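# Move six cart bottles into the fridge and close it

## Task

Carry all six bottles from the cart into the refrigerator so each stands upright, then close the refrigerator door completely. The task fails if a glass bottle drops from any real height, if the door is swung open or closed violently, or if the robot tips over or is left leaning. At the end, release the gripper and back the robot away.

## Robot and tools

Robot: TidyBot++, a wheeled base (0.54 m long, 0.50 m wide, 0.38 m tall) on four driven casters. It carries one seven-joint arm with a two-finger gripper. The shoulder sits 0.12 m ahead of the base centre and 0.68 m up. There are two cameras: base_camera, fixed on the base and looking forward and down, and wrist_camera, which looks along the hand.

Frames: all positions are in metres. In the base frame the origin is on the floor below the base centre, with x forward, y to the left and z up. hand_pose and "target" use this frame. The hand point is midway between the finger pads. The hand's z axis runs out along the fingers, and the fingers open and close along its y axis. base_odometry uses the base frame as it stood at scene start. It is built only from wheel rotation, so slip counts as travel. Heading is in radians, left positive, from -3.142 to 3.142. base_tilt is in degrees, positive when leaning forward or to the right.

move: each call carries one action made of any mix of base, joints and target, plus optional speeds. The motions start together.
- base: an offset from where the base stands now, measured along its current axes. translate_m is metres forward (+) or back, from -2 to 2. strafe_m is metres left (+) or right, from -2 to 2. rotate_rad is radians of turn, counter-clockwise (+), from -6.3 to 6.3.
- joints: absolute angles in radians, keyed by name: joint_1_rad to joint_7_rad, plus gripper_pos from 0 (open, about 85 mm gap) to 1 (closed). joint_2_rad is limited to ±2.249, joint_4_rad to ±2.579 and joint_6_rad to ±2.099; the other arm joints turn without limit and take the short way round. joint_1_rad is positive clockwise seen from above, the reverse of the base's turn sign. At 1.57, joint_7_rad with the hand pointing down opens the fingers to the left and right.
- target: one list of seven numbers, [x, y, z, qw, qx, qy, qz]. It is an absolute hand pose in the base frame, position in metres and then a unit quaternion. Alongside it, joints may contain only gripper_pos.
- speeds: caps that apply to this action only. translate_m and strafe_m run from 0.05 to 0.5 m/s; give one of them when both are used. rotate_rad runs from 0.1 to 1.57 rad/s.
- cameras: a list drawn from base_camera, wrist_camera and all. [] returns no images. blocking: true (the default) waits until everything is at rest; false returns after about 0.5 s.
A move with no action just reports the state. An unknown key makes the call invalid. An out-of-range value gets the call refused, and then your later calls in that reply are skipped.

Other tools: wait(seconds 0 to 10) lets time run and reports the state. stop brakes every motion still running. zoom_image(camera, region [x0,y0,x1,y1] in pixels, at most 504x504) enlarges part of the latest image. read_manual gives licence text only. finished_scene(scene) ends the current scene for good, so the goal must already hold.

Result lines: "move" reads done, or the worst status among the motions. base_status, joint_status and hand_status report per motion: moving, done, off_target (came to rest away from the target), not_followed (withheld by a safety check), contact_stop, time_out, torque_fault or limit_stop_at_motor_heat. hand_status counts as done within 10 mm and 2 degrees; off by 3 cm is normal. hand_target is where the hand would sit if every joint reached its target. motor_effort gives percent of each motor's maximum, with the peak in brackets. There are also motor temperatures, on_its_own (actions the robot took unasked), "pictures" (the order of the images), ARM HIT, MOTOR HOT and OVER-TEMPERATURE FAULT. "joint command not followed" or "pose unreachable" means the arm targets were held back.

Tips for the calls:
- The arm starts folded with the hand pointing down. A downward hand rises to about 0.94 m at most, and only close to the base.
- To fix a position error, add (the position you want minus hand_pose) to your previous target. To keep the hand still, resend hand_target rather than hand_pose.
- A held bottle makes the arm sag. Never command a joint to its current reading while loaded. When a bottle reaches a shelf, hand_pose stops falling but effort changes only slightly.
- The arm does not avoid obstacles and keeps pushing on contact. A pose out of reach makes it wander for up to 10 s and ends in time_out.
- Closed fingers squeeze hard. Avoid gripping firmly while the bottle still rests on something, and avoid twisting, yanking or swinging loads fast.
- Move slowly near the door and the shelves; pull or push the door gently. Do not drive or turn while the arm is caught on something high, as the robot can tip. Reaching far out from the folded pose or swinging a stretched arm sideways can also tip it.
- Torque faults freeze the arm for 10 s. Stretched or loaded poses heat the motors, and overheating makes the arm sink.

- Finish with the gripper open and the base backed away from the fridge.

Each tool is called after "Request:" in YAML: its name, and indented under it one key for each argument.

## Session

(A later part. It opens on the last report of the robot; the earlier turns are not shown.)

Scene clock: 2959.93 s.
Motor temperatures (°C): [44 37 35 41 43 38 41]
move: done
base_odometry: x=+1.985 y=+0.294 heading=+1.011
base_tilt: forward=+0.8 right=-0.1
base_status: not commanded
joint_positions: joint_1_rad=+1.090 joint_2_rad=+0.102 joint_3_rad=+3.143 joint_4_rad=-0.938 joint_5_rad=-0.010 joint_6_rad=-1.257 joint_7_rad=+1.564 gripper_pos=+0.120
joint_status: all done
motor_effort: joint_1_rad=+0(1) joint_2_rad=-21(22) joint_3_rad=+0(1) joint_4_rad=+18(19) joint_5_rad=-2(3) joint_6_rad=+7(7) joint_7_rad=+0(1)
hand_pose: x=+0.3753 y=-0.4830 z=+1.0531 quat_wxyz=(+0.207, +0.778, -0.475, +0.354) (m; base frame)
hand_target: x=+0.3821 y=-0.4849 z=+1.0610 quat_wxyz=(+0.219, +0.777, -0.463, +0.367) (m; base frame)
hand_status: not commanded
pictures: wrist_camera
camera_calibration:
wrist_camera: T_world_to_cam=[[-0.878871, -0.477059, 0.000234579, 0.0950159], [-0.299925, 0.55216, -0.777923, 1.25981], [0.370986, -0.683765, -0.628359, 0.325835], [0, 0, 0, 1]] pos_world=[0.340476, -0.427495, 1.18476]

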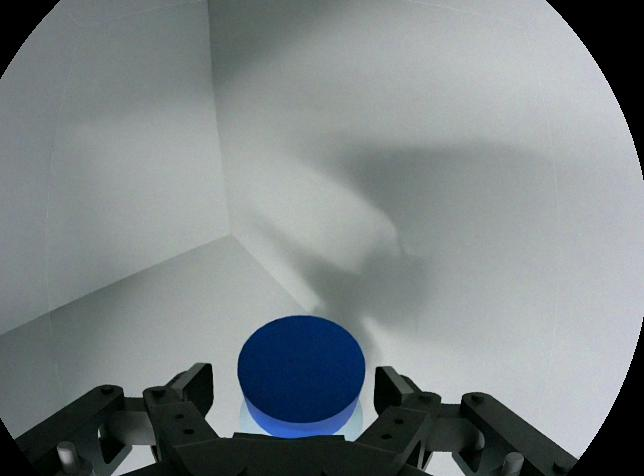

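Request:
move:
  joints: {"joint_2_rad": 0.08, "joint_4_rad": -0.77, "joint_6_rad": -1.52}
  cameras: ["wrist_camera"]

Request:
move:
  joints: {"joint_2_rad": -0.36, "joint_4_rad": -1.09, "joint_6_rad": -1.60}
  cameras: ["wrist_camera"]

Scene clock: 2974.40 s.
Motor temperatures (°C): [44 37 35 41 43 38 41]
move: done
base_odometry: x=+1.985 y=+0.294 heading=+1.011
base_tilt: forward=+0.8 right=-0.1
base_status: not commanded
joint_positions: joint_1_rad=+1.090 joint_2_rad=+0.081 joint_3_rad=+3.143 joint_4_rad=-0.792 joint_5_rad=-0.010 joint_6_rad=-1.468 joint_7_rad=+1.564 gripper_pos=+0.120
joint_status: all done
motor_effort: joint_1_rad=+0(1) joint_2_rad=-19(24) joint_3_rad=+1(1) joint_4_rad=+17(20) joint_5_rad=-2(3) joint_6_rad=+6(7) joint_7_rad=+0(1)
hand_pose: x=+0.3530 y=-0.4399 z=+1.0864 quat_wxyz=(+0.197, +0.786, -0.479, +0.336) (m; base frame)
hand_target: x=+0.3514 y=-0.4278 z=+1.0856 quat_wxyz=(+0.193, +0.796, -0.475, +0.323) (m; base frame)
hand_status: not commanded
pictures: wrist_camera
camera_calibration:
wrist_camera: T_world_to_cam=[[-0.878007, -0.478648, 0.000643582, 0.0945503], [-0.317568, 0.581523, -0.748987, 1.24299], [0.358127, -0.65782, -0.662584, 0.437625], [0, 0, 0, 1]] pos_world=[0.321025, -0.389693, 1.22089]

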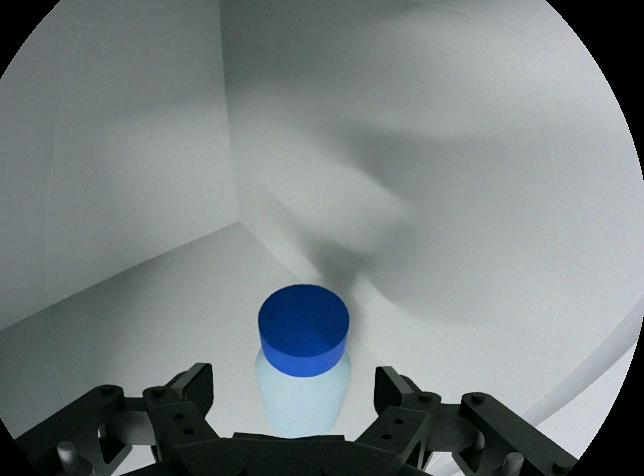

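Scene clock: 2976.13 s.
Motor temperatures (°C): [44 37 35 41 43 38 41]
move: done
base_odometry: x=+1.985 y=+0.294 heading=+1.011
base_tilt: forward=+0.8 right=-0.1
base_status: not commanded
joint_positions: joint_1_rad=+1.090 joint_2_rad=-0.361 joint_3_rad=+3.143 joint_4_rad=-1.069 joint_5_rad=-0.010 joint_6_rad=-1.550 joint_7_rad=+1.564 gripper_pos=+0.120
joint_status: all done
motor_effort: joint_1_rad=+0(1) joint_2_rad=-1(22) joint_3_rad=+1(2) joint_4_rad=+15(18) joint_5_rad=-2(3) joint_6_rad=+7(8) joint_7_rad=+0(1)
hand_pose: x=+0.2597 y=-0.2609 z=+1.1171 quat_wxyz=(+0.217, +0.772, -0.470, +0.369) (m; base frame)
hand_target: x=+0.2566 y=-0.2521 z=+1.0956 quat_wxyz=(+0.202, +0.789, -0.471, +0.339) (m; base frame)
hand_status: not commanded
pictures: wrist_camera
camera_calibration:
wrist_camera: T_world_to_cam=[[-0.877746, -0.479121, 0.00235917, 0.0961631], [-0.287936, 0.523547, -0.801867, 1.16844], [0.382956, -0.704515, -0.597497, 0.517779], [0, 0, 0, 1]] pos_world=[0.222556, -0.200878, 1.24608]

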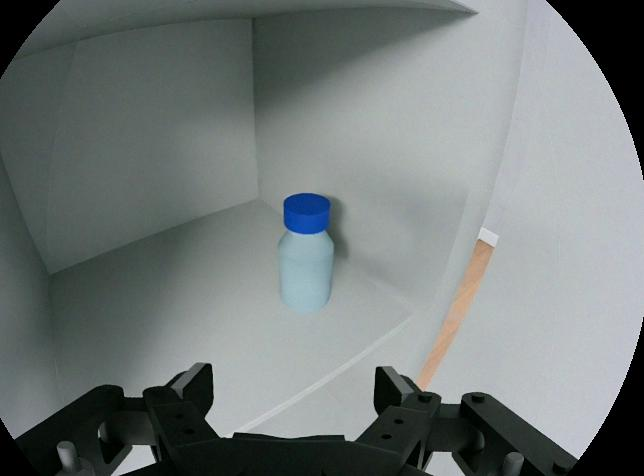

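Request:
move:
  base: {"translate_m": -0.049, "strafe_m": 0.518}
  speeds: {"strafe_m": 0.35}
  cameras: ["base_camera"]

Request:
move:
  joints: {"joint_1_rad": -1.0, "joint_2_rad": -0.3, "joint_4_rad": -1.14, "joint_6_rad": -1.50, "gripper_pos": 0.25}
  cameras: ["wrist_camera", "base_camera"]

Scene clock: 3017.57 s.
Motor temperatures (°C): [44 37 35 41 43 38 41]
move: done
base_odometry: x=+1.520 y=+0.528 heading=+1.011
base_tilt: forward=+0.8 right=-0.1
base_status: done
joint_positions: joint_1_rad=+1.090 joint_2_rad=-0.363 joint_3_rad=+3.143 joint_4_rad=-1.073 joint_5_rad=-0.010 joint_6_rad=-1.552 joint_7_rad=+1.564 gripper_pos=+0.120
joint_status: not commanded
motor_effort: joint_1_rad=+0(1) joint_2_rad=-1(6) joint_3_rad=+1(2) joint_4_rad=+15(16) joint_5_rad=-2(3) joint_6_rad=+7(8) joint_7_rad=+0(1)
hand_pose: x=+0.2592 y=-0.2599 z=+1.1151 quat_wxyz=(+0.215, +0.773, -0.470, +0.367) (m; base frame)
hand_target: x=+0.2566 y=-0.2521 z=+1.0956 quat_wxyz=(+0.202, +0.789, -0.471, +0.339) (m; base frame)
hand_status: not commanded
pictures: base_camera

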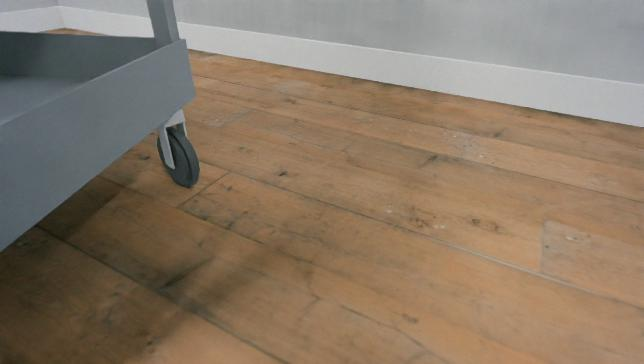

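Scene clock: 3020.73 s.
Motor temperatures (°C): [44 37 35 41 43 38 41]
move: done
base_odometry: x=+1.520 y=+0.528 heading=+1.011
base_tilt: forward=+0.8 right=-0.1
base_status: not commanded
joint_positions: joint_1_rad=-0.977 joint_2_rad=-0.314 joint_3_rad=+3.143 joint_4_rad=-1.119 joint_5_rad=-0.010 joint_6_rad=-1.546 joint_7_rad=+1.564 gripper_pos=+0.250
joint_status: all done
motor_effort: joint_1_rad=+0(1) joint_2_rad=-3(4) joint_3_rad=+0(1) joint_4_rad=+16(17) joint_5_rad=-2(3) joint_6_rad=+7(8) joint_7_rad=+1(1)
hand_pose: x=+0.2933 y=+0.2657 z=+1.0812 quat_wxyz=(-0.186, +0.816, +0.432, +0.337) (m; base frame)
hand_target: x=+0.2980 y=+0.2813 z=+1.0771 quat_wxyz=(-0.187, +0.808, +0.442, +0.342) (m; base frame)
hand_status: not commanded
pictures: base_camera, wrist_camera
camera_calibration:
wrist_camera: T_world_to_cam=[[0.83948, -0.543391, 0.000511427, -0.106542], [-0.363472, -0.562224, -0.742828, 1.12044], [0.403933, 0.623403, -0.669483, 0.573338], [0, 0, 0, 1]] pos_world=[0.265099, 0.214624, 1.21619]

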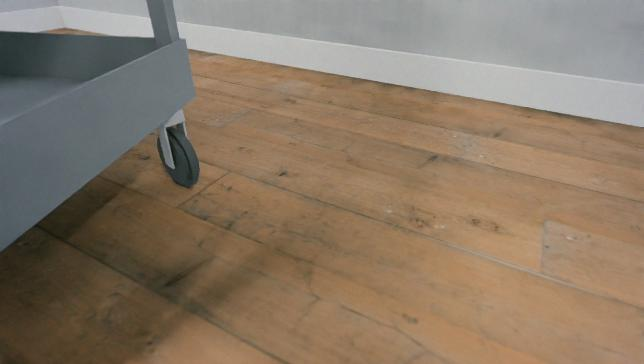

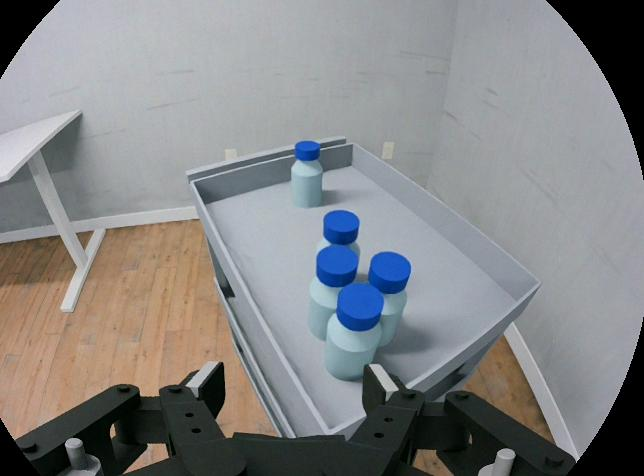

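Request:
zoom_image:
  camera: "wrist_camera"
  region: [270, 130, 450, 400]

Scaled by 1.867.

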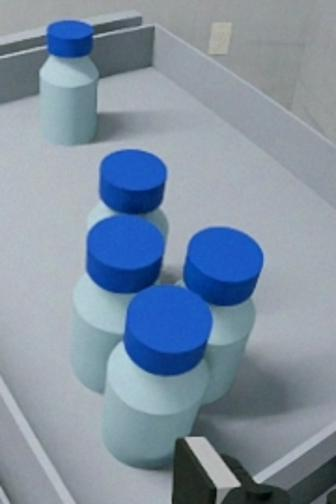

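Request:
move:
  joints: {"joint_1_rad": -0.829, "joint_2_rad": -0.346, "joint_4_rad": -1.697, "joint_6_rad": -0.80}
  cameras: ["wrist_camera"]

Scene clock: 3053.17 s.
Motor temperatures (°C): [44 36 35 41 43 38 41]
move: done
base_odometry: x=+1.520 y=+0.528 heading=+1.011
base_tilt: forward=+0.8 right=-0.1
base_status: not commanded
joint_positions: joint_1_rad=-0.852 joint_2_rad=-0.333 joint_3_rad=+3.143 joint_4_rad=-1.679 joint_5_rad=-0.010 joint_6_rad=-0.848 joint_7_rad=+1.564 gripper_pos=+0.250
joint_status: all done
motor_effort: joint_1_rad=-1(1) joint_2_rad=-7(9) joint_3_rad=+1(1) joint_4_rad=+20(22) joint_5_rad=-2(3) joint_6_rad=+7(8) joint_7_rad=+0(1)
hand_pose: x=+0.3945 y=+0.3194 z=+0.9680 quat_wxyz=(-0.194, +0.812, +0.363, +0.413) (m; base frame)
hand_target: x=+0.4048 y=+0.3138 z=+0.9755 quat_wxyz=(-0.191, +0.805, +0.354, +0.435) (m; base frame)
hand_status: not commanded
pictures: wrist_camera
camera_calibration:
wrist_camera: T_world_to_cam=[[0.760525, -0.649309, -0.000255899, -0.0965217], [-0.354228, -0.414571, -0.838244, 1.14492], [0.544173, 0.637596, -0.545295, 0.243108], [0, 0, 0, 1]] pos_world=[0.346676, 0.256972, 1.09226]

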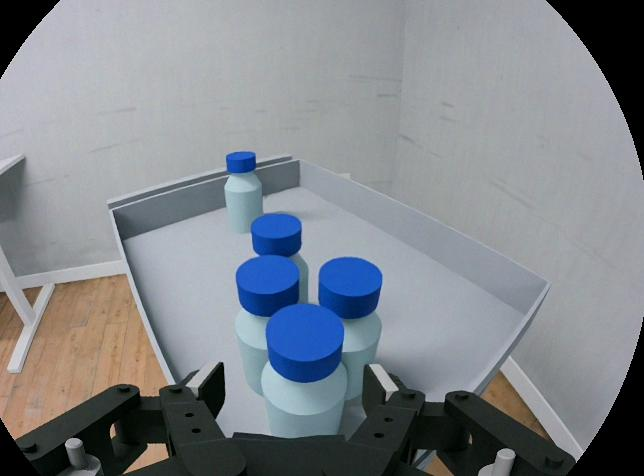

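Request:
move:
  joints: {"joint_1_rad": -0.814, "joint_2_rad": -0.2586, "joint_4_rad": -1.744, "joint_6_rad": -0.668}
  cameras: ["wrist_camera"]

Scene clock: 3068.97 s.
Motor temperatures (°C): [44 36 35 41 43 38 41]
move: done
base_odometry: x=+1.521 y=+0.528 heading=+1.011
base_tilt: forward=+0.8 right=-0.1
base_status: not commanded
joint_positions: joint_1_rad=-0.836 joint_2_rad=-0.259 joint_3_rad=+3.143 joint_4_rad=-1.728 joint_5_rad=-0.010 joint_6_rad=-0.713 joint_7_rad=+1.564 gripper_pos=+0.250
joint_status: all done
motor_effort: joint_1_rad=+0(1) joint_2_rad=-11(14) joint_3_rad=+0(1) joint_4_rad=+21(22) joint_5_rad=-2(3) joint_6_rad=+7(8) joint_7_rad=+0(1)
hand_pose: x=+0.4251 y=+0.3432 z=+0.9418 quat_wxyz=(-0.193, +0.813, +0.355, +0.419) (m; base frame)
hand_target: x=+0.4377 y=+0.3394 z=+0.9441 quat_wxyz=(-0.188, +0.808, +0.349, +0.436) (m; base frame)
hand_status: not commanded
pictures: wrist_camera
camera_calibration:
wrist_camera: T_world_to_cam=[[0.749598, -0.661893, -0.000242206, -0.0954018], [-0.354555, -0.401227, -0.844575, 1.14519], [0.558921, 0.633178, -0.535437, 0.182996], [0, 0, 0, 1]] pos_world=[0.375267, 0.280468, 1.06516]

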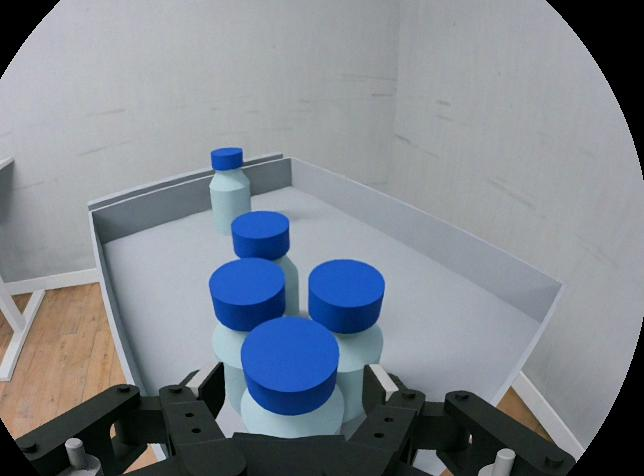

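Request:
move:
  joints: {"joint_2_rad": -0.195, "joint_4_rad": -1.757, "joint_6_rad": -0.592}
  cameras: ["wrist_camera"]

Scene clock: 3075.60 s.
Motor temperatures (°C): [44 36 35 41 43 38 41]
move: done
base_odometry: x=+1.521 y=+0.528 heading=+1.011
base_tilt: forward=+0.8 right=-0.2
base_status: not commanded
joint_positions: joint_1_rad=-0.836 joint_2_rad=-0.200 joint_3_rad=+3.143 joint_4_rad=-1.740 joint_5_rad=-0.010 joint_6_rad=-0.635 joint_7_rad=+1.564 gripper_pos=+0.250
joint_status: all done
motor_effort: joint_1_rad=+0(1) joint_2_rad=-13(15) joint_3_rad=+0(1) joint_4_rad=+21(22) joint_5_rad=-2(3) joint_6_rad=+8(8) joint_7_rad=+0(1)
hand_pose: x=+0.4433 y=+0.3631 z=+0.9270 quat_wxyz=(-0.194, +0.812, +0.354, +0.422) (m; base frame)
hand_target: x=+0.4563 y=+0.3591 z=+0.9259 quat_wxyz=(-0.188, +0.809, +0.349, +0.435) (m; base frame)
hand_status: not commanded
pictures: wrist_camera
camera_calibration:
wrist_camera: T_world_to_cam=[[0.749052, -0.662511, -0.000143387, -0.0955456], [-0.351112, -0.396793, -0.848101, 1.1472], [0.561819, 0.635322, -0.529834, 0.14498], [0, 0, 0, 1]] pos_world=[0.392911, 0.299791, 1.04974]

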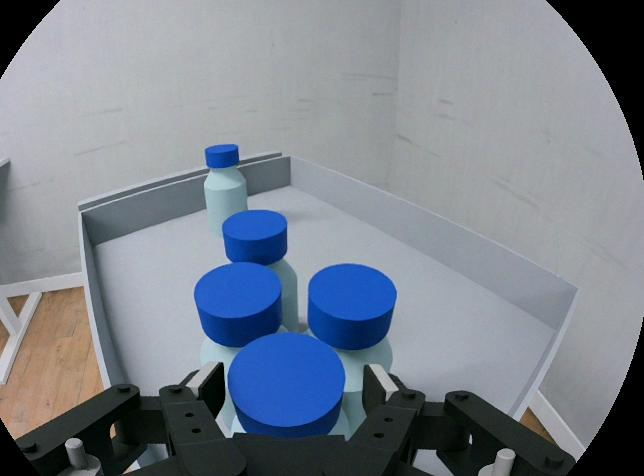

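Request:
move:
  joints: {"joint_1_rad": -0.862, "joint_2_rad": -0.178, "joint_4_rad": -1.763, "joint_6_rad": -0.568}
  cameras: ["wrist_camera"]

Scene clock: 3081.60 s.
Motor temperatures (°C): [44 36 35 41 43 38 41]
move: done
base_odometry: x=+1.521 y=+0.528 heading=+1.011
base_tilt: forward=+0.8 right=-0.2
base_status: not commanded
joint_positions: joint_1_rad=-0.853 joint_2_rad=-0.191 joint_3_rad=+3.143 joint_4_rad=-1.743 joint_5_rad=-0.010 joint_6_rad=-0.612 joint_7_rad=+1.564 gripper_pos=+0.250
joint_status: all done
motor_effort: joint_1_rad=+0(2) joint_2_rad=-13(15) joint_3_rad=+1(1) joint_4_rad=+21(22) joint_5_rad=-2(3) joint_6_rad=+7(8) joint_7_rad=+0(1)
hand_pose: x=+0.4410 y=+0.3728 z=+0.9264 quat_wxyz=(-0.200, +0.806, +0.360, +0.425) (m; base frame)
hand_target: x=+0.4433 y=+0.3803 z=+0.9203 quat_wxyz=(-0.198, +0.800, +0.368, +0.431) (m; base frame)
hand_status: not commanded
pictures: wrist_camera
camera_calibration:
wrist_camera: T_world_to_cam=[[0.759922, -0.650014, 0.0000252488, -0.0969901], [-0.338647, -0.39594, -0.853551, 1.14904], [0.55483, 0.648624, -0.521009, 0.129768], [0, 0, 0, 1]] pos_world=[0.390823, 0.307734, 1.04837]

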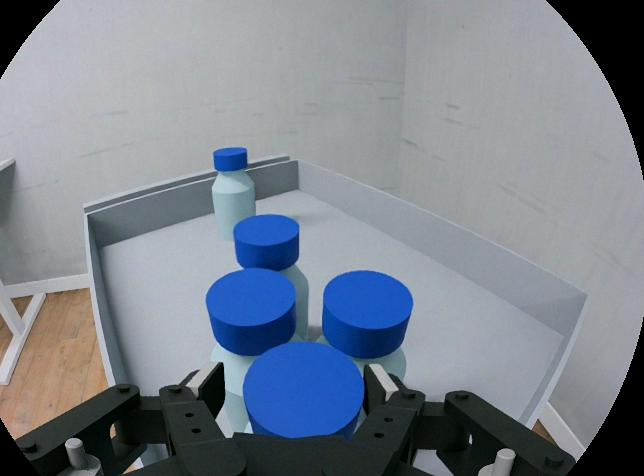

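Request:
move:
  joints: {"joint_1_rad": -0.822}
  cameras: ["wrist_camera"]

Scene clock: 3088.80 s.
Motor temperatures (°C): [44 36 35 41 43 38 41]
move: done
base_odometry: x=+1.521 y=+0.528 heading=+1.011
base_tilt: forward=+0.7 right=-0.1
base_status: not commanded
joint_positions: joint_1_rad=-0.833 joint_2_rad=-0.191 joint_3_rad=+3.143 joint_4_rad=-1.743 joint_5_rad=-0.010 joint_6_rad=-0.612 joint_7_rad=+1.564 gripper_pos=+0.250
joint_status: all done
motor_effort: joint_1_rad=+0(1) joint_2_rad=-13(14) joint_3_rad=+1(2) joint_4_rad=+21(22) joint_5_rad=-2(3) joint_6_rad=+8(8) joint_7_rad=+0(1)
hand_pose: x=+0.4483 y=+0.3663 z=+0.9263 quat_wxyz=(-0.195, +0.810, +0.352, +0.427) (m; base frame)
hand_target: x=+0.4583 y=+0.3671 z=+0.9203 quat_wxyz=(-0.190, +0.807, +0.352, +0.435) (m; base frame)
hand_status: not commanded
pictures: wrist_camera
camera_calibration:
wrist_camera: T_world_to_cam=[[0.7469, -0.664936, -0.0000101178, -0.0954154], [-0.346543, -0.389247, -0.85346, 1.14985], [0.567493, 0.637453, -0.521158, 0.128405], [0, 0, 0, 1]] pos_world=[0.396869, 0.302279, 1.04827]

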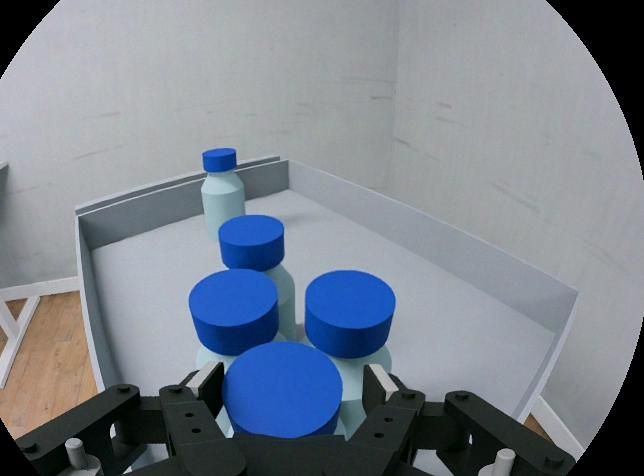

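Request:
move:
  joints: {"joint_1_rad": -0.853}
  cameras: ["wrist_camera"]

Scene clock: 3092.87 s.
Motor temperatures (°C): [44 36 35 41 43 38 41]
move: done
base_odometry: x=+1.521 y=+0.528 heading=+1.011
base_tilt: forward=+0.8 right=-0.1
base_status: not commanded
joint_positions: joint_1_rad=-0.844 joint_2_rad=-0.191 joint_3_rad=+3.143 joint_4_rad=-1.744 joint_5_rad=-0.010 joint_6_rad=-0.612 joint_7_rad=+1.564 gripper_pos=+0.250
joint_status: all done
motor_effort: joint_1_rad=+0(1) joint_2_rad=-13(14) joint_3_rad=+0(1) joint_4_rad=+21(21) joint_5_rad=-2(3) joint_6_rad=+8(8) joint_7_rad=+0(1)
hand_pose: x=+0.4443 y=+0.3698 z=+0.9262 quat_wxyz=(-0.198, +0.808, +0.356, +0.425) (m; base frame)
hand_target: x=+0.4468 y=+0.3774 z=+0.9203 quat_wxyz=(-0.196, +0.801, +0.364, +0.432) (m; base frame)
hand_status: not commanded
pictures: wrist_camera
camera_calibration:
wrist_camera: T_world_to_cam=[[0.754046, -0.656822, 0.0000108284, -0.0962793], [-0.342365, -0.393057, -0.8534, 1.14926], [0.560536, 0.643499, -0.521256, 0.129327], [0, 0, 0, 1]] pos_world=[0.393575, 0.305266, 1.04819]

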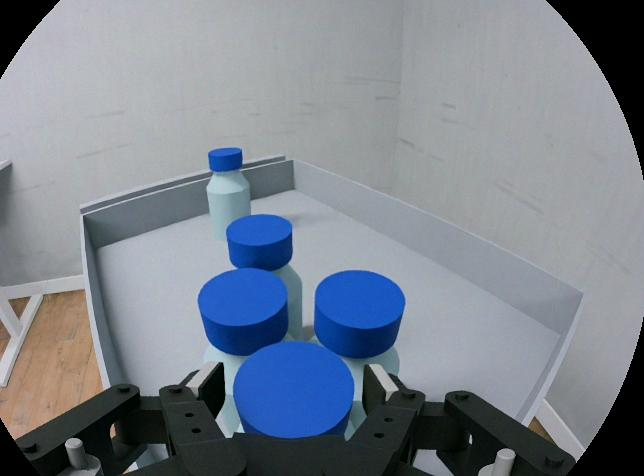

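Request:
move:
  joints: {"joint_2_rad": -0.155, "joint_4_rad": -1.768, "joint_6_rad": -0.555}
  cameras: ["wrist_camera"]

Scene clock: 3102.00 s.
Motor temperatures (°C): [44 36 35 41 43 38 41]
move: done
base_odometry: x=+1.521 y=+0.528 heading=+1.011
base_tilt: forward=+0.8 right=-0.1
base_status: not commanded
joint_positions: joint_1_rad=-0.844 joint_2_rad=-0.166 joint_3_rad=+3.143 joint_4_rad=-1.750 joint_5_rad=-0.010 joint_6_rad=-0.598 joint_7_rad=+1.564 gripper_pos=+0.250
joint_status: all done
motor_effort: joint_1_rad=+0(1) joint_2_rad=-14(15) joint_3_rad=+1(1) joint_4_rad=+21(22) joint_5_rad=-1(2) joint_6_rad=+7(8) joint_7_rad=+0(1)
hand_pose: x=+0.4492 y=+0.3753 z=+0.9141 quat_wxyz=(-0.195, +0.812, +0.358, +0.419) (m; base frame)
hand_target: x=+0.4512 y=+0.3824 z=+0.9092 quat_wxyz=(-0.193, +0.805, +0.366, +0.426) (m; base frame)
hand_status: not commanded
pictures: wrist_camera
camera_calibration:
wrist_camera: T_world_to_cam=[[0.753949, -0.656933, -0.000151889, -0.0961585], [-0.351929, -0.403707, -0.844492, 1.14286], [0.554713, 0.636757, -0.535569, 0.134993], [0, 0, 0, 1]] pos_world=[0.399822, 0.312254, 1.03742]

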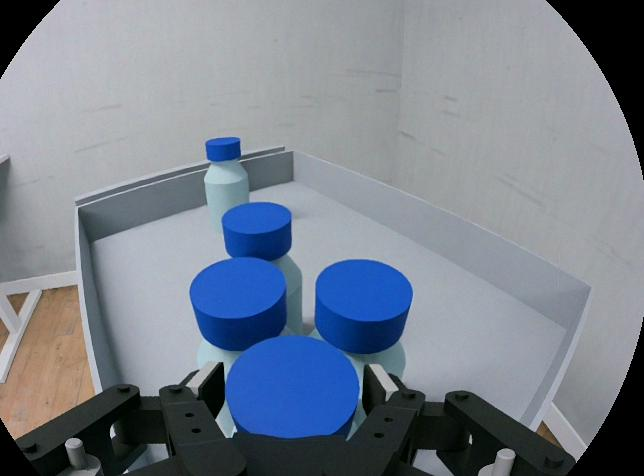

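Request:
move:
  joints: {"gripper_pos": 0.52}
  cameras: ["wrist_camera"]

Scene clock: 3110.10 s.
Motor temperatures (°C): [44 36 35 41 43 38 41]
move: off_target
base_odometry: x=+1.521 y=+0.528 heading=+1.011
base_tilt: forward=+0.8 right=-0.1
base_status: not commanded
joint_positions: joint_1_rad=-0.844 joint_2_rad=-0.166 joint_3_rad=+3.143 joint_4_rad=-1.750 joint_5_rad=-0.010 joint_6_rad=-0.596 joint_7_rad=+1.564 gripper_pos=+0.425
joint_status: gripper_pos off_target (ended at +0.425, target +0.520)
motor_effort: joint_1_rad=-1(2) joint_2_rad=-13(15) joint_3_rad=+0(1) joint_4_rad=+20(22) joint_5_rad=-3(3) joint_6_rad=+8(9) joint_7_rad=+0(1)
hand_pose: x=+0.4493 y=+0.3754 z=+0.9145 quat_wxyz=(-0.195, +0.811, +0.358, +0.419) (m; base frame)
hand_target: x=+0.4512 y=+0.3824 z=+0.9092 quat_wxyz=(-0.193, +0.805, +0.366, +0.426) (m; base frame)
hand_status: not commanded
pictures: wrist_camera
camera_calibration:
wrist_camera: T_world_to_cam=[[0.753919, -0.656967, -0.000139001, -0.096165], [-0.351044, -0.40267, -0.845355, 1.14324], [0.555315, 0.637378, -0.534205, 0.133343], [0, 0, 0, 1]] pos_world=[0.399781, 0.312182, 1.03766]

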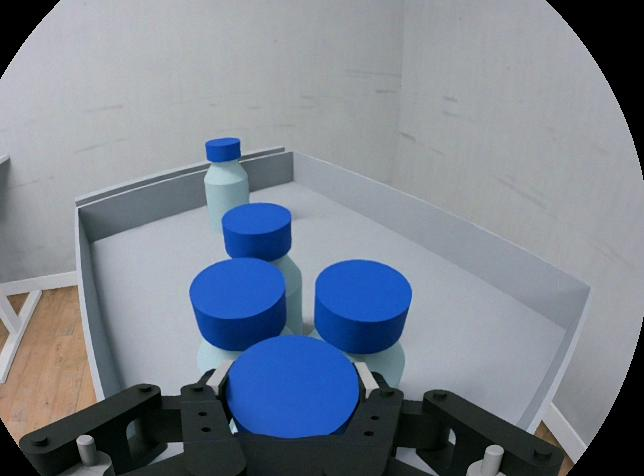

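Request:
move:
  joints: {"joint_2_rad": -0.197, "joint_4_rad": -1.650, "joint_6_rad": -0.70}
  cameras: ["wrist_camera"]

Scene clock: 3120.23 s.
Motor temperatures (°C): [44 36 35 41 43 38 41]
move: off_target
base_odometry: x=+1.521 y=+0.528 heading=+1.011
base_tilt: forward=+0.8 right=-0.1
base_status: not commanded
joint_positions: joint_1_rad=-0.844 joint_2_rad=-0.168 joint_3_rad=+3.143 joint_4_rad=-1.703 joint_5_rad=-0.010 joint_6_rad=-0.683 joint_7_rad=+1.564 gripper_pos=+0.425
joint_status: joint_4_rad off_target (ended at -1.703, target -1.650); the others done
motor_effort: joint_1_rad=-1(1) joint_2_rad=-18(19) joint_3_rad=+1(1) joint_4_rad=+25(27) joint_5_rad=-3(3) joint_6_rad=+10(11) joint_7_rad=+1(1)
hand_pose: x=+0.4439 y=+0.3696 z=+0.9205 quat_wxyz=(-0.188, +0.819, +0.361, +0.404) (m; base frame)
hand_target: x=+0.4402 y=+0.3698 z=+0.9602 quat_wxyz=(-0.196, +0.801, +0.364, +0.432) (m; base frame)
hand_status: not commanded
pictures: wrist_camera
camera_calibration:
wrist_camera: T_world_to_cam=[[0.754504, -0.656295, -0.000556527, -0.0959781], [-0.371101, -0.425932, -0.825146, 1.14308], [0.541303, 0.622782, -0.564919, 0.183117], [0, 0, 0, 1]] pos_world=[0.397493, 0.309844, 1.0466]

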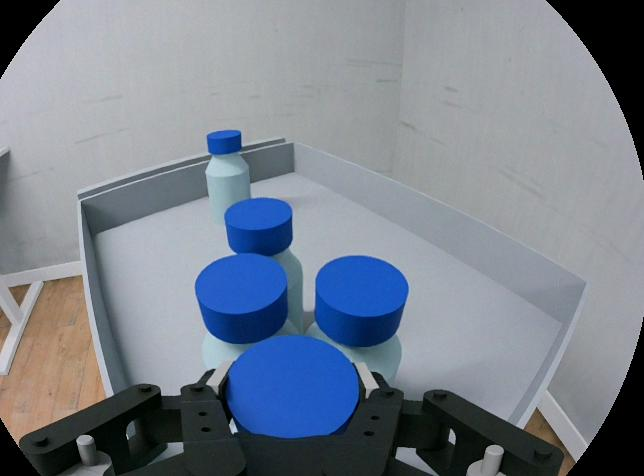

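Request:
move:
  joints: {"joint_2_rad": -0.227, "joint_4_rad": -1.515, "joint_6_rad": -0.84}
  cameras: ["wrist_camera"]

Scene clock: 3124.63 s.
Motor temperatures (°C): [44 36 35 41 43 38 41]
move: off_target
base_odometry: x=+1.521 y=+0.528 heading=+1.011
base_tilt: forward=+0.8 right=-0.1
base_status: not commanded
joint_positions: joint_1_rad=-0.844 joint_2_rad=-0.205 joint_3_rad=+3.143 joint_4_rad=-1.561 joint_5_rad=-0.010 joint_6_rad=-0.810 joint_7_rad=+1.564 gripper_pos=+0.425
joint_status: joint_4_rad off_target (ended at -1.561, target -1.515); the others done
motor_effort: joint_1_rad=-1(1) joint_2_rad=-16(20) joint_3_rad=+1(1) joint_4_rad=+25(27) joint_5_rad=-2(3) joint_6_rad=+11(12) joint_7_rad=+0(1)
hand_pose: x=+0.4352 y=+0.3603 z=+0.9861 quat_wxyz=(-0.198, +0.808, +0.357, +0.425) (m; base frame)
hand_target: x=+0.4280 y=+0.3560 z=+1.0149 quat_wxyz=(-0.201, +0.796, +0.362, +0.442) (m; base frame)
hand_status: not commanded
pictures: wrist_camera
camera_calibration:
wrist_camera: T_world_to_cam=[[0.75537, -0.655298, 0.000214782, -0.0970034], [-0.342045, -0.394559, -0.852836, 1.19337], [0.558946, 0.644133, -0.52218, 0.173176], [0, 0, 0, 1]] pos_world=[0.384665, 0.295741, 1.1082]

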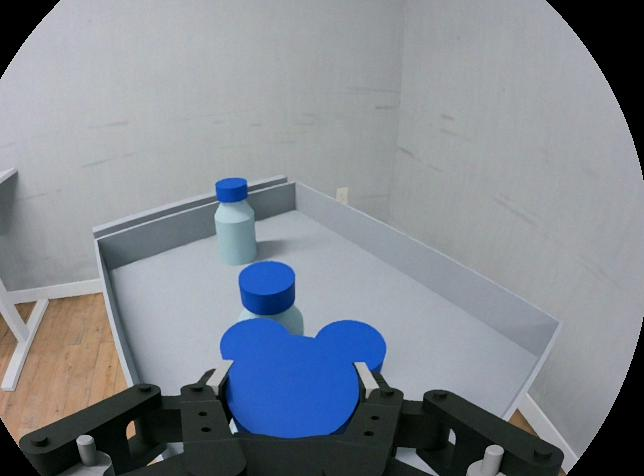

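Request:
move:
  joints: {"joint_2_rad": -0.335, "joint_4_rad": -1.315, "joint_6_rad": -1.155}
  cameras: []

Request:
move:
  joints: {"joint_2_rad": -0.49, "joint_4_rad": -1.26, "joint_6_rad": -1.375}
  cameras: []

Request:
move:
  joints: {"joint_1_rad": 1.11}
  cameras: ["wrist_camera"]

Scene clock: 3133.23 s.
Motor temperatures (°C): [44 36 35 41 43 38 41]
move: off_target
base_odometry: x=+1.521 y=+0.528 heading=+1.011
base_tilt: forward=+0.8 right=-0.1
base_status: not commanded
joint_positions: joint_1_rad=-0.844 joint_2_rad=-0.323 joint_3_rad=+3.143 joint_4_rad=-1.356 joint_5_rad=-0.010 joint_6_rad=-1.124 joint_7_rad=+1.564 gripper_pos=+0.425
joint_status: joint_4_rad off_target (ended at -1.356, target -1.315); the others done
motor_effort: joint_1_rad=+0(1) joint_2_rad=-10(19) joint_3_rad=+1(1) joint_4_rad=+23(27) joint_5_rad=-2(3) joint_6_rad=+11(12) joint_7_rad=+1(1)
hand_pose: x=+0.3793 y=+0.2984 z=+1.0695 quat_wxyz=(-0.200, +0.805, +0.358, +0.428) (m; base frame)
hand_target: x=+0.3717 y=+0.2915 z=+1.0878 quat_wxyz=(-0.199, +0.797, +0.362, +0.439) (m; base frame)
hand_status: not commanded
pictures: none
No camera images: "cameras" was empty.

Scene clock: 3134.63 s.
Motor temperatures (°C): [44 36 35 41 43 38 41]
move: off_target
base_odometry: x=+1.521 y=+0.528 heading=+1.011
base_tilt: forward=+0.8 right=-0.2
base_status: not commanded
joint_positions: joint_1_rad=-0.844 joint_2_rad=-0.482 joint_3_rad=+3.143 joint_4_rad=-1.300 joint_5_rad=-0.010 joint_6_rad=-1.344 joint_7_rad=+1.564 gripper_pos=+0.425
joint_status: joint_4_rad off_target (ended at -1.300, target -1.260); the others done
motor_effort: joint_1_rad=+0(1) joint_2_rad=-1(12) joint_3_rad=+1(1) joint_4_rad=+20(24) joint_5_rad=-2(3) joint_6_rad=+11(12) joint_7_rad=+0(1)
hand_pose: x=+0.3105 y=+0.2214 z=+1.0959 quat_wxyz=(-0.199, +0.806, +0.359, +0.426) (m; base frame)
hand_target: x=+0.3036 y=+0.2134 z=+1.1097 quat_wxyz=(-0.198, +0.800, +0.363, +0.435) (m; base frame)
hand_status: not commanded
pictures: none
No camera images: "cameras" was empty.

Scene clock: 3137.73 s.
Motor temperatures (°C): [44 36 35 41 43 38 41]
move: done
base_odometry: x=+1.521 y=+0.528 heading=+1.011
base_tilt: forward=+0.8 right=-0.1
base_status: not commanded
joint_positions: joint_1_rad=+1.088 joint_2_rad=-0.482 joint_3_rad=+3.143 joint_4_rad=-1.300 joint_5_rad=-0.010 joint_6_rad=-1.346 joint_7_rad=+1.564 gripper_pos=+0.425
joint_status: all done
motor_effort: joint_1_rad=+0(1) joint_2_rad=-1(1) joint_3_rad=+1(2) joint_4_rad=+20(21) joint_5_rad=-1(3) joint_6_rad=+11(11) joint_7_rad=+0(1)
hand_pose: x=+0.2584 y=-0.2571 z=+1.0955 quat_wxyz=(+0.237, +0.754, -0.459, +0.405) (m; base frame)
hand_target: x=+0.2457 y=-0.2522 z=+1.1097 quat_wxyz=(+0.252, +0.747, -0.463, +0.406) (m; base frame)
hand_status: not commanded
pictures: wrist_camera
camera_calibration:
wrist_camera: T_world_to_cam=[[-0.877501, -0.479569, 0.00252499, 0.0964853], [-0.251293, 0.455311, -0.854133, 1.17906], [0.408466, -0.750137, -0.520048, 0.404912], [0, 0, 0, 1]] pos_world=[0.215564, -0.18683, 1.21741]

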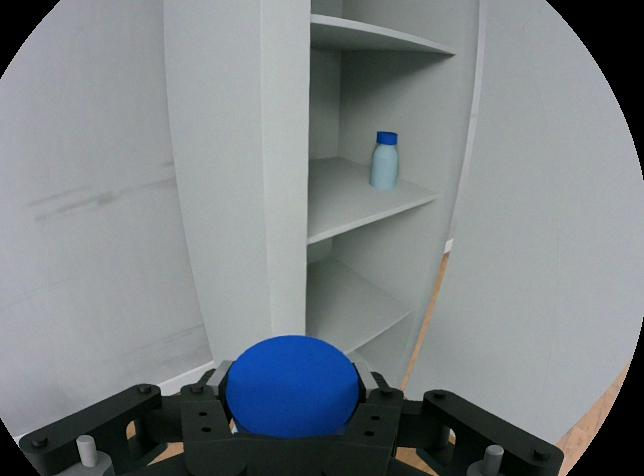

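Request:
move:
  base: {"translate_m": 0.049, "strafe_m": -0.518}
  speeds: {"strafe_m": 0.3}
  cameras: []

Request:
move:
  joints: {"joint_1_rad": 0.853}
  cameras: ["wrist_camera"]

Scene clock: 3155.10 s.
Motor temperatures (°C): [44 36 35 41 43 38 41]
move: done
base_odometry: x=+1.985 y=+0.294 heading=+1.010
base_tilt: forward=+0.8 right=-0.1
base_status: done
joint_positions: joint_1_rad=+1.089 joint_2_rad=-0.474 joint_3_rad=+3.143 joint_4_rad=-1.300 joint_5_rad=-0.010 joint_6_rad=-1.350 joint_7_rad=+1.564 gripper_pos=+0.425
joint_status: not commanded
motor_effort: joint_1_rad=+0(1) joint_2_rad=-1(6) joint_3_rad=+1(4) joint_4_rad=+21(22) joint_5_rad=-2(4) joint_6_rad=+11(12) joint_7_rad=+0(1)
hand_pose: x=+0.2591 y=-0.2599 z=+1.0920 quat_wxyz=(+0.235, +0.756, -0.461, +0.400) (m; base frame)
hand_target: x=+0.2457 y=-0.2522 z=+1.1097 quat_wxyz=(+0.252, +0.747, -0.463, +0.406) (m; base frame)
hand_status: not commanded
pictures: none
No camera images: "cameras" was empty.

Scene clock: 3156.40 s.
Motor temperatures (°C): [44 36 35 41 43 38 41]
move: done
base_odometry: x=+1.985 y=+0.294 heading=+1.010
base_tilt: forward=+0.8 right=-0.1
base_status: not commanded
joint_positions: joint_1_rad=+0.875 joint_2_rad=-0.474 joint_3_rad=+3.143 joint_4_rad=-1.300 joint_5_rad=-0.010 joint_6_rad=-1.350 joint_7_rad=+1.564 gripper_pos=+0.425
joint_status: all done
motor_effort: joint_1_rad=+0(2) joint_2_rad=-1(2) joint_3_rad=+1(2) joint_4_rad=+20(21) joint_5_rad=-2(3) joint_6_rad=+11(11) joint_7_rad=+0(1)
hand_pose: x=+0.3113 y=-0.2240 z=+1.0920 quat_wxyz=(+0.191, +0.802, -0.377, +0.423) (m; base frame)
hand_target: x=+0.3056 y=-0.2117 z=+1.1097 quat_wxyz=(+0.198, +0.800, -0.363, +0.435) (m; base frame)
hand_status: not commanded
pictures: wrist_camera
camera_calibration:
wrist_camera: T_world_to_cam=[[-0.756239, -0.65429, 0.00263024, 0.0818368], [-0.349121, 0.400114, -0.847362, 1.18492], [0.553368, -0.641727, -0.531008, 0.397413], [0, 0, 0, 1]] pos_world=[0.255652, -0.165526, 1.21487]

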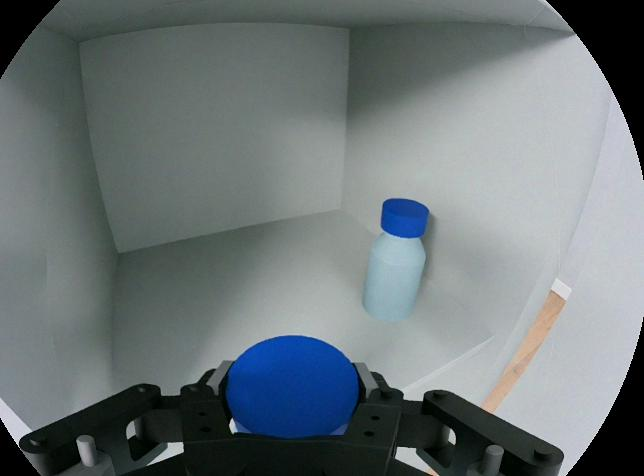

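Request:
move:
  joints: {"joint_2_rad": -0.194, "joint_4_rad": -1.163, "joint_6_rad": -1.105}
  cameras: []

Request:
move:
  joints: {"joint_2_rad": 0.075, "joint_4_rad": -0.953, "joint_6_rad": -1.045}
  cameras: ["wrist_camera"]

Scene clock: 3187.70 s.
Motor temperatures (°C): [44 36 35 41 43 38 41]
move: off_target
base_odometry: x=+1.985 y=+0.294 heading=+1.010
base_tilt: forward=+0.8 right=-0.1
base_status: not commanded
joint_positions: joint_1_rad=+0.874 joint_2_rad=-0.171 joint_3_rad=+3.143 joint_4_rad=-1.213 joint_5_rad=-0.010 joint_6_rad=-1.170 joint_7_rad=+1.564 gripper_pos=+0.425
joint_status: joint_4_rad off_target (ended at -1.213, target -1.163); the others done
motor_effort: joint_1_rad=+0(1) joint_2_rad=-16(19) joint_3_rad=+0(1) joint_4_rad=+23(25) joint_5_rad=-2(3) joint_6_rad=+11(12) joint_7_rad=+0(1)
hand_pose: x=+0.4100 y=-0.3423 z=+1.0689 quat_wxyz=(+0.184, +0.808, -0.381, +0.409) (m; base frame)
hand_target: x=+0.4165 y=-0.3386 z=+1.1225 quat_wxyz=(+0.211, +0.784, -0.356, +0.463) (m; base frame)
hand_status: not commanded
pictures: none
No camera images: "cameras" was empty.

Scene clock: 3189.03 s.
Motor temperatures (°C): [44 36 35 42 43 38 41]
move: off_target
base_odometry: x=+1.985 y=+0.294 heading=+1.010
base_tilt: forward=+0.8 right=-0.1
base_status: not commanded
joint_positions: joint_1_rad=+0.874 joint_2_rad=+0.099 joint_3_rad=+3.143 joint_4_rad=-1.004 joint_5_rad=-0.010 joint_6_rad=-1.105 joint_7_rad=+1.564 gripper_pos=+0.425
joint_status: joint_4_rad off_target (ended at -1.004, target -0.953); the others done
motor_effort: joint_1_rad=+0(1) joint_2_rad=-26(31) joint_3_rad=+0(1) joint_4_rad=+23(25) joint_5_rad=-2(3) joint_6_rad=+11(12) joint_7_rad=+0(1)
hand_pose: x=+0.4889 y=-0.4367 z=+1.0571 quat_wxyz=(+0.185, +0.808, -0.381, +0.410) (m; base frame)
hand_target: x=+0.4973 y=-0.4312 z=+1.1139 quat_wxyz=(+0.211, +0.784, -0.356, +0.464) (m; base frame)
hand_status: not commanded
pictures: wrist_camera
camera_calibration:
wrist_camera: T_world_to_cam=[[-0.757394, -0.652956, 0.00134034, 0.0795559], [-0.364784, 0.421425, -0.830261, 1.30138], [0.54156, -0.629324, -0.557373, 0.183187], [0, 0, 0, 1]] pos_world=[0.435769, -0.381202, 1.18248]

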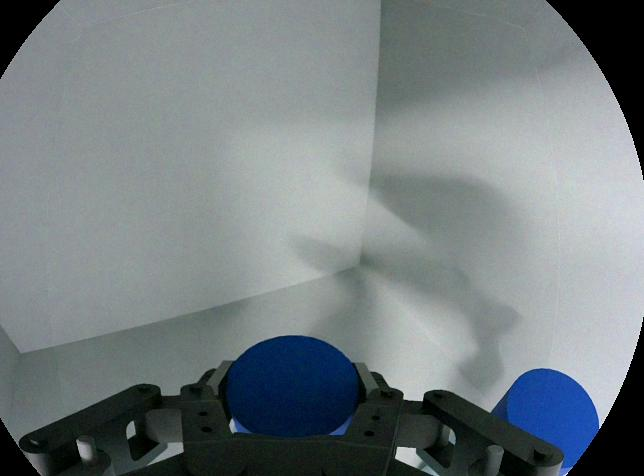

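Request:
move:
  joints: {"joint_2_rad": 0.046, "joint_4_rad": -1.07, "joint_6_rad": -0.975}
  cameras: []

Request:
move:
  joints: {"joint_2_rad": 0.040, "joint_4_rad": -1.095, "joint_6_rad": -0.957}
  cameras: []

Request:
move:
  joints: {"joint_2_rad": 0.034, "joint_4_rad": -1.12, "joint_6_rad": -0.937}
  cameras: ["wrist_camera"]

Scene clock: 3205.23 s.
Motor temperatures (°C): [44 36 35 42 43 38 41]
move: done
base_odometry: x=+1.985 y=+0.294 heading=+1.010
base_tilt: forward=+0.8 right=+0.0
base_status: not commanded
joint_positions: joint_1_rad=+0.874 joint_2_rad=+0.073 joint_3_rad=+3.143 joint_4_rad=-1.069 joint_5_rad=-0.010 joint_6_rad=-1.035 joint_7_rad=+1.564 gripper_pos=+0.425
joint_status: all done
motor_effort: joint_1_rad=+0(1) joint_2_rad=-26(28) joint_3_rad=+0(1) joint_4_rad=+23(24) joint_5_rad=-2(3) joint_6_rad=+10(11) joint_7_rad=+1(1)
hand_pose: x=+0.4889 y=-0.4369 z=+1.0546 quat_wxyz=(+0.191, +0.801, -0.378, +0.423) (m; base frame)
hand_target: x=+0.4961 y=-0.4299 z=+1.0855 quat_wxyz=(+0.208, +0.788, -0.358, +0.457) (m; base frame)
hand_status: not commanded
pictures: none
No camera images: "cameras" was empty.

Scene clock: 3205.83 s.
Motor temperatures (°C): [44 36 35 42 43 38 41]
move: done
base_odometry: x=+1.985 y=+0.294 heading=+1.010
base_tilt: forward=+0.8 right=-0.1
base_status: not commanded
joint_positions: joint_1_rad=+0.874 joint_2_rad=+0.062 joint_3_rad=+3.143 joint_4_rad=-1.091 joint_5_rad=-0.010 joint_6_rad=-1.013 joint_7_rad=+1.564 gripper_pos=+0.425
joint_status: all done
motor_effort: joint_1_rad=-1(1) joint_2_rad=-25(26) joint_3_rad=+0(1) joint_4_rad=+22(23) joint_5_rad=-2(3) joint_6_rad=+10(11) joint_7_rad=+1(1)
hand_pose: x=+0.4880 y=-0.4359 z=+1.0549 quat_wxyz=(+0.193, +0.799, -0.377, +0.427) (m; base frame)
hand_target: x=+0.4961 y=-0.4298 z=+1.0799 quat_wxyz=(+0.207, +0.788, -0.358, +0.456) (m; base frame)
hand_status: not commanded
pictures: none
No camera images: "cameras" was empty.

Scene clock: 3206.43 s.
Motor temperatures (°C): [44 36 35 42 43 38 41]
move: done
base_odometry: x=+1.985 y=+0.294 heading=+1.010
base_tilt: forward=+0.8 right=-0.1
base_status: not commanded
joint_positions: joint_1_rad=+0.874 joint_2_rad=+0.051 joint_3_rad=+3.143 joint_4_rad=-1.113 joint_5_rad=-0.010 joint_6_rad=-0.990 joint_7_rad=+1.564 gripper_pos=+0.425
joint_status: all done
motor_effort: joint_1_rad=+0(1) joint_2_rad=-23(25) joint_3_rad=+0(1) joint_4_rad=+22(23) joint_5_rad=-2(2) joint_6_rad=+10(11) joint_7_rad=+0(1)
hand_pose: x=+0.4871 y=-0.4349 z=+1.0552 quat_wxyz=(+0.195, +0.796, -0.376, +0.432) (m; base frame)
hand_target: x=+0.4961 y=-0.4299 z=+1.0749 quat_wxyz=(+0.208, +0.788, -0.358, +0.457) (m; base frame)
hand_status: not commanded
pictures: wrist_camera
camera_calibration:
wrist_camera: T_world_to_cam=[[-0.758122, -0.65211, 0.00164094, 0.0798042], [-0.334747, 0.387004, -0.85917, 1.29929], [0.559638, -0.651905, -0.511688, 0.117354], [0, 0, 0, 1]] pos_world=[0.42976, -0.374287, 1.17623]

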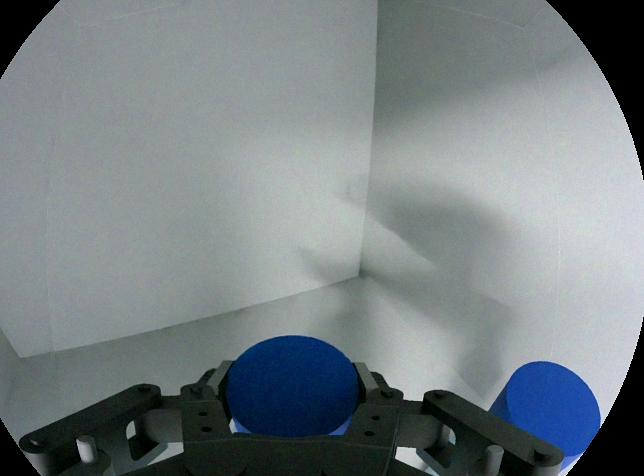

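Request:
move:
  joints: {"joint_2_rad": 0.022, "joint_4_rad": -1.165, "joint_6_rad": -0.905}
  cameras: []

Request:
move:
  joints: {"gripper_pos": 0.30}
  cameras: ["wrist_camera"]

Scene clock: 3214.87 s.
Motor temperatures (°C): [44 36 35 42 43 38 41]
move: done
base_odometry: x=+1.985 y=+0.294 heading=+1.010
base_tilt: forward=+0.9 right=-0.1
base_status: not commanded
joint_positions: joint_1_rad=+0.874 joint_2_rad=+0.031 joint_3_rad=+3.143 joint_4_rad=-1.150 joint_5_rad=-0.010 joint_6_rad=-0.952 joint_7_rad=+1.564 gripper_pos=+0.425
joint_status: all done
motor_effort: joint_1_rad=+0(0) joint_2_rad=-21(23) joint_3_rad=+0(1) joint_4_rad=+21(22) joint_5_rad=-2(2) joint_6_rad=+8(9) joint_7_rad=+0(1)
hand_pose: x=+0.4855 y=-0.4330 z=+1.0556 quat_wxyz=(+0.199, +0.792, -0.374, +0.440) (m; base frame)
hand_target: x=+0.4954 y=-0.4290 z=+1.0652 quat_wxyz=(+0.207, +0.788, -0.358, +0.456) (m; base frame)
hand_status: not commanded
pictures: none
No camera images: "cameras" was empty.

Scene clock: 3215.53 s.
Motor temperatures (°C): [44 36 35 42 43 38 41]
move: done
base_odometry: x=+1.985 y=+0.294 heading=+1.010
base_tilt: forward=+0.8 right=-0.1
base_status: not commanded
joint_positions: joint_1_rad=+0.874 joint_2_rad=+0.030 joint_3_rad=+3.143 joint_4_rad=-1.151 joint_5_rad=-0.010 joint_6_rad=-0.948 joint_7_rad=+1.564 gripper_pos=+0.300
joint_status: all done
motor_effort: joint_1_rad=-1(1) joint_2_rad=-21(23) joint_3_rad=+0(1) joint_4_rad=+20(21) joint_5_rad=-2(3) joint_6_rad=+8(9) joint_7_rad=+0(1)
hand_pose: x=+0.4856 y=-0.4332 z=+1.0572 quat_wxyz=(+0.200, +0.791, -0.374, +0.442) (m; base frame)
hand_target: x=+0.4954 y=-0.4290 z=+1.0652 quat_wxyz=(+0.207, +0.788, -0.358, +0.456) (m; base frame)
hand_status: not commanded
pictures: wrist_camera
camera_calibration:
wrist_camera: T_world_to_cam=[[-0.758349, -0.651847, 0.00182462, 0.0798307], [-0.320439, 0.370354, -0.87187, 1.29911], [0.56765, -0.661766, -0.489734, 0.0889995], [0, 0, 0, 1]] pos_world=[0.426304, -0.370195, 1.17609]

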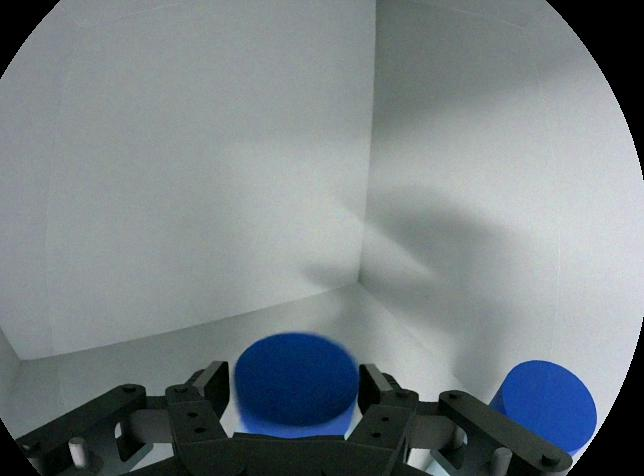

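Request:
move:
  joints: {"gripper_pos": 0.15}
  cameras: ["wrist_camera"]

Request:
move:
  joints: {"joint_2_rad": -0.08, "joint_4_rad": -1.115, "joint_6_rad": -1.16}
  cameras: ["wrist_camera"]

Scene clock: 3221.67 s.
Motor temperatures (°C): [44 37 35 42 43 38 41]
move: done
base_odometry: x=+1.985 y=+0.294 heading=+1.010
base_tilt: forward=+0.8 right=-0.1
base_status: not commanded
joint_positions: joint_1_rad=+0.874 joint_2_rad=+0.030 joint_3_rad=+3.143 joint_4_rad=-1.151 joint_5_rad=-0.010 joint_6_rad=-0.948 joint_7_rad=+1.564 gripper_pos=+0.150
joint_status: all done
motor_effort: joint_1_rad=+0(1) joint_2_rad=-21(21) joint_3_rad=+0(1) joint_4_rad=+20(20) joint_5_rad=-2(3) joint_6_rad=+8(8) joint_7_rad=+0(1)
hand_pose: x=+0.4856 y=-0.4332 z=+1.0572 quat_wxyz=(+0.200, +0.791, -0.374, +0.442) (m; base frame)
hand_target: x=+0.4954 y=-0.4290 z=+1.0652 quat_wxyz=(+0.207, +0.788, -0.358, +0.456) (m; base frame)
hand_status: not commanded
pictures: wrist_camera
camera_calibration:
wrist_camera: T_world_to_cam=[[-0.758349, -0.651847, 0.0018255, 0.0798301], [-0.32044, 0.370353, -0.87187, 1.29911], [0.567649, -0.661766, -0.489734, 0.0889992], [0, 0, 0, 1]] pos_world=[0.426305, -0.370195, 1.17609]

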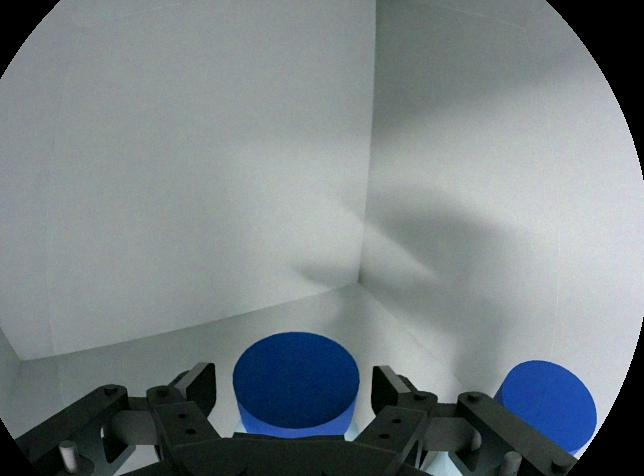

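Scene clock: 3222.90 s.
Motor temperatures (°C): [44 37 35 42 43 38 41]
move: done
base_odometry: x=+1.985 y=+0.294 heading=+1.010
base_tilt: forward=+0.8 right=-0.1
base_status: not commanded
joint_positions: joint_1_rad=+0.874 joint_2_rad=-0.085 joint_3_rad=+3.143 joint_4_rad=-1.133 joint_5_rad=-0.010 joint_6_rad=-1.116 joint_7_rad=+1.564 gripper_pos=+0.150
joint_status: all done
motor_effort: joint_1_rad=+0(1) joint_2_rad=-15(23) joint_3_rad=+0(1) joint_4_rad=+19(21) joint_5_rad=-2(3) joint_6_rad=+8(9) joint_7_rad=+0(1)
hand_pose: x=+0.4391 y=-0.3771 z=+1.0841 quat_wxyz=(+0.193, +0.798, -0.377, +0.428) (m; base frame)
hand_target: x=+0.4418 y=-0.3677 z=+1.0798 quat_wxyz=(+0.189, +0.810, -0.368, +0.415) (m; base frame)
hand_status: not commanded
pictures: wrist_camera
camera_calibration:
wrist_camera: T_world_to_cam=[[-0.7573, -0.653064, 0.00189479, 0.0800763], [-0.340999, 0.392948, -0.853998, 1.28503], [0.556971, -0.647379, -0.520273, 0.208933], [0, 0, 0, 1]] pos_world=[0.382467, -0.317397, 1.20597]

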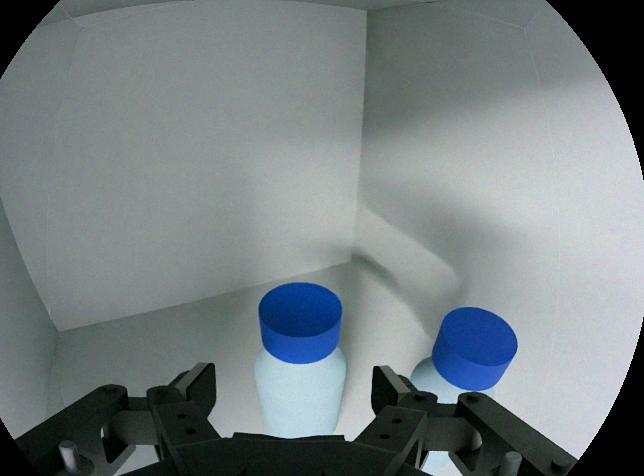

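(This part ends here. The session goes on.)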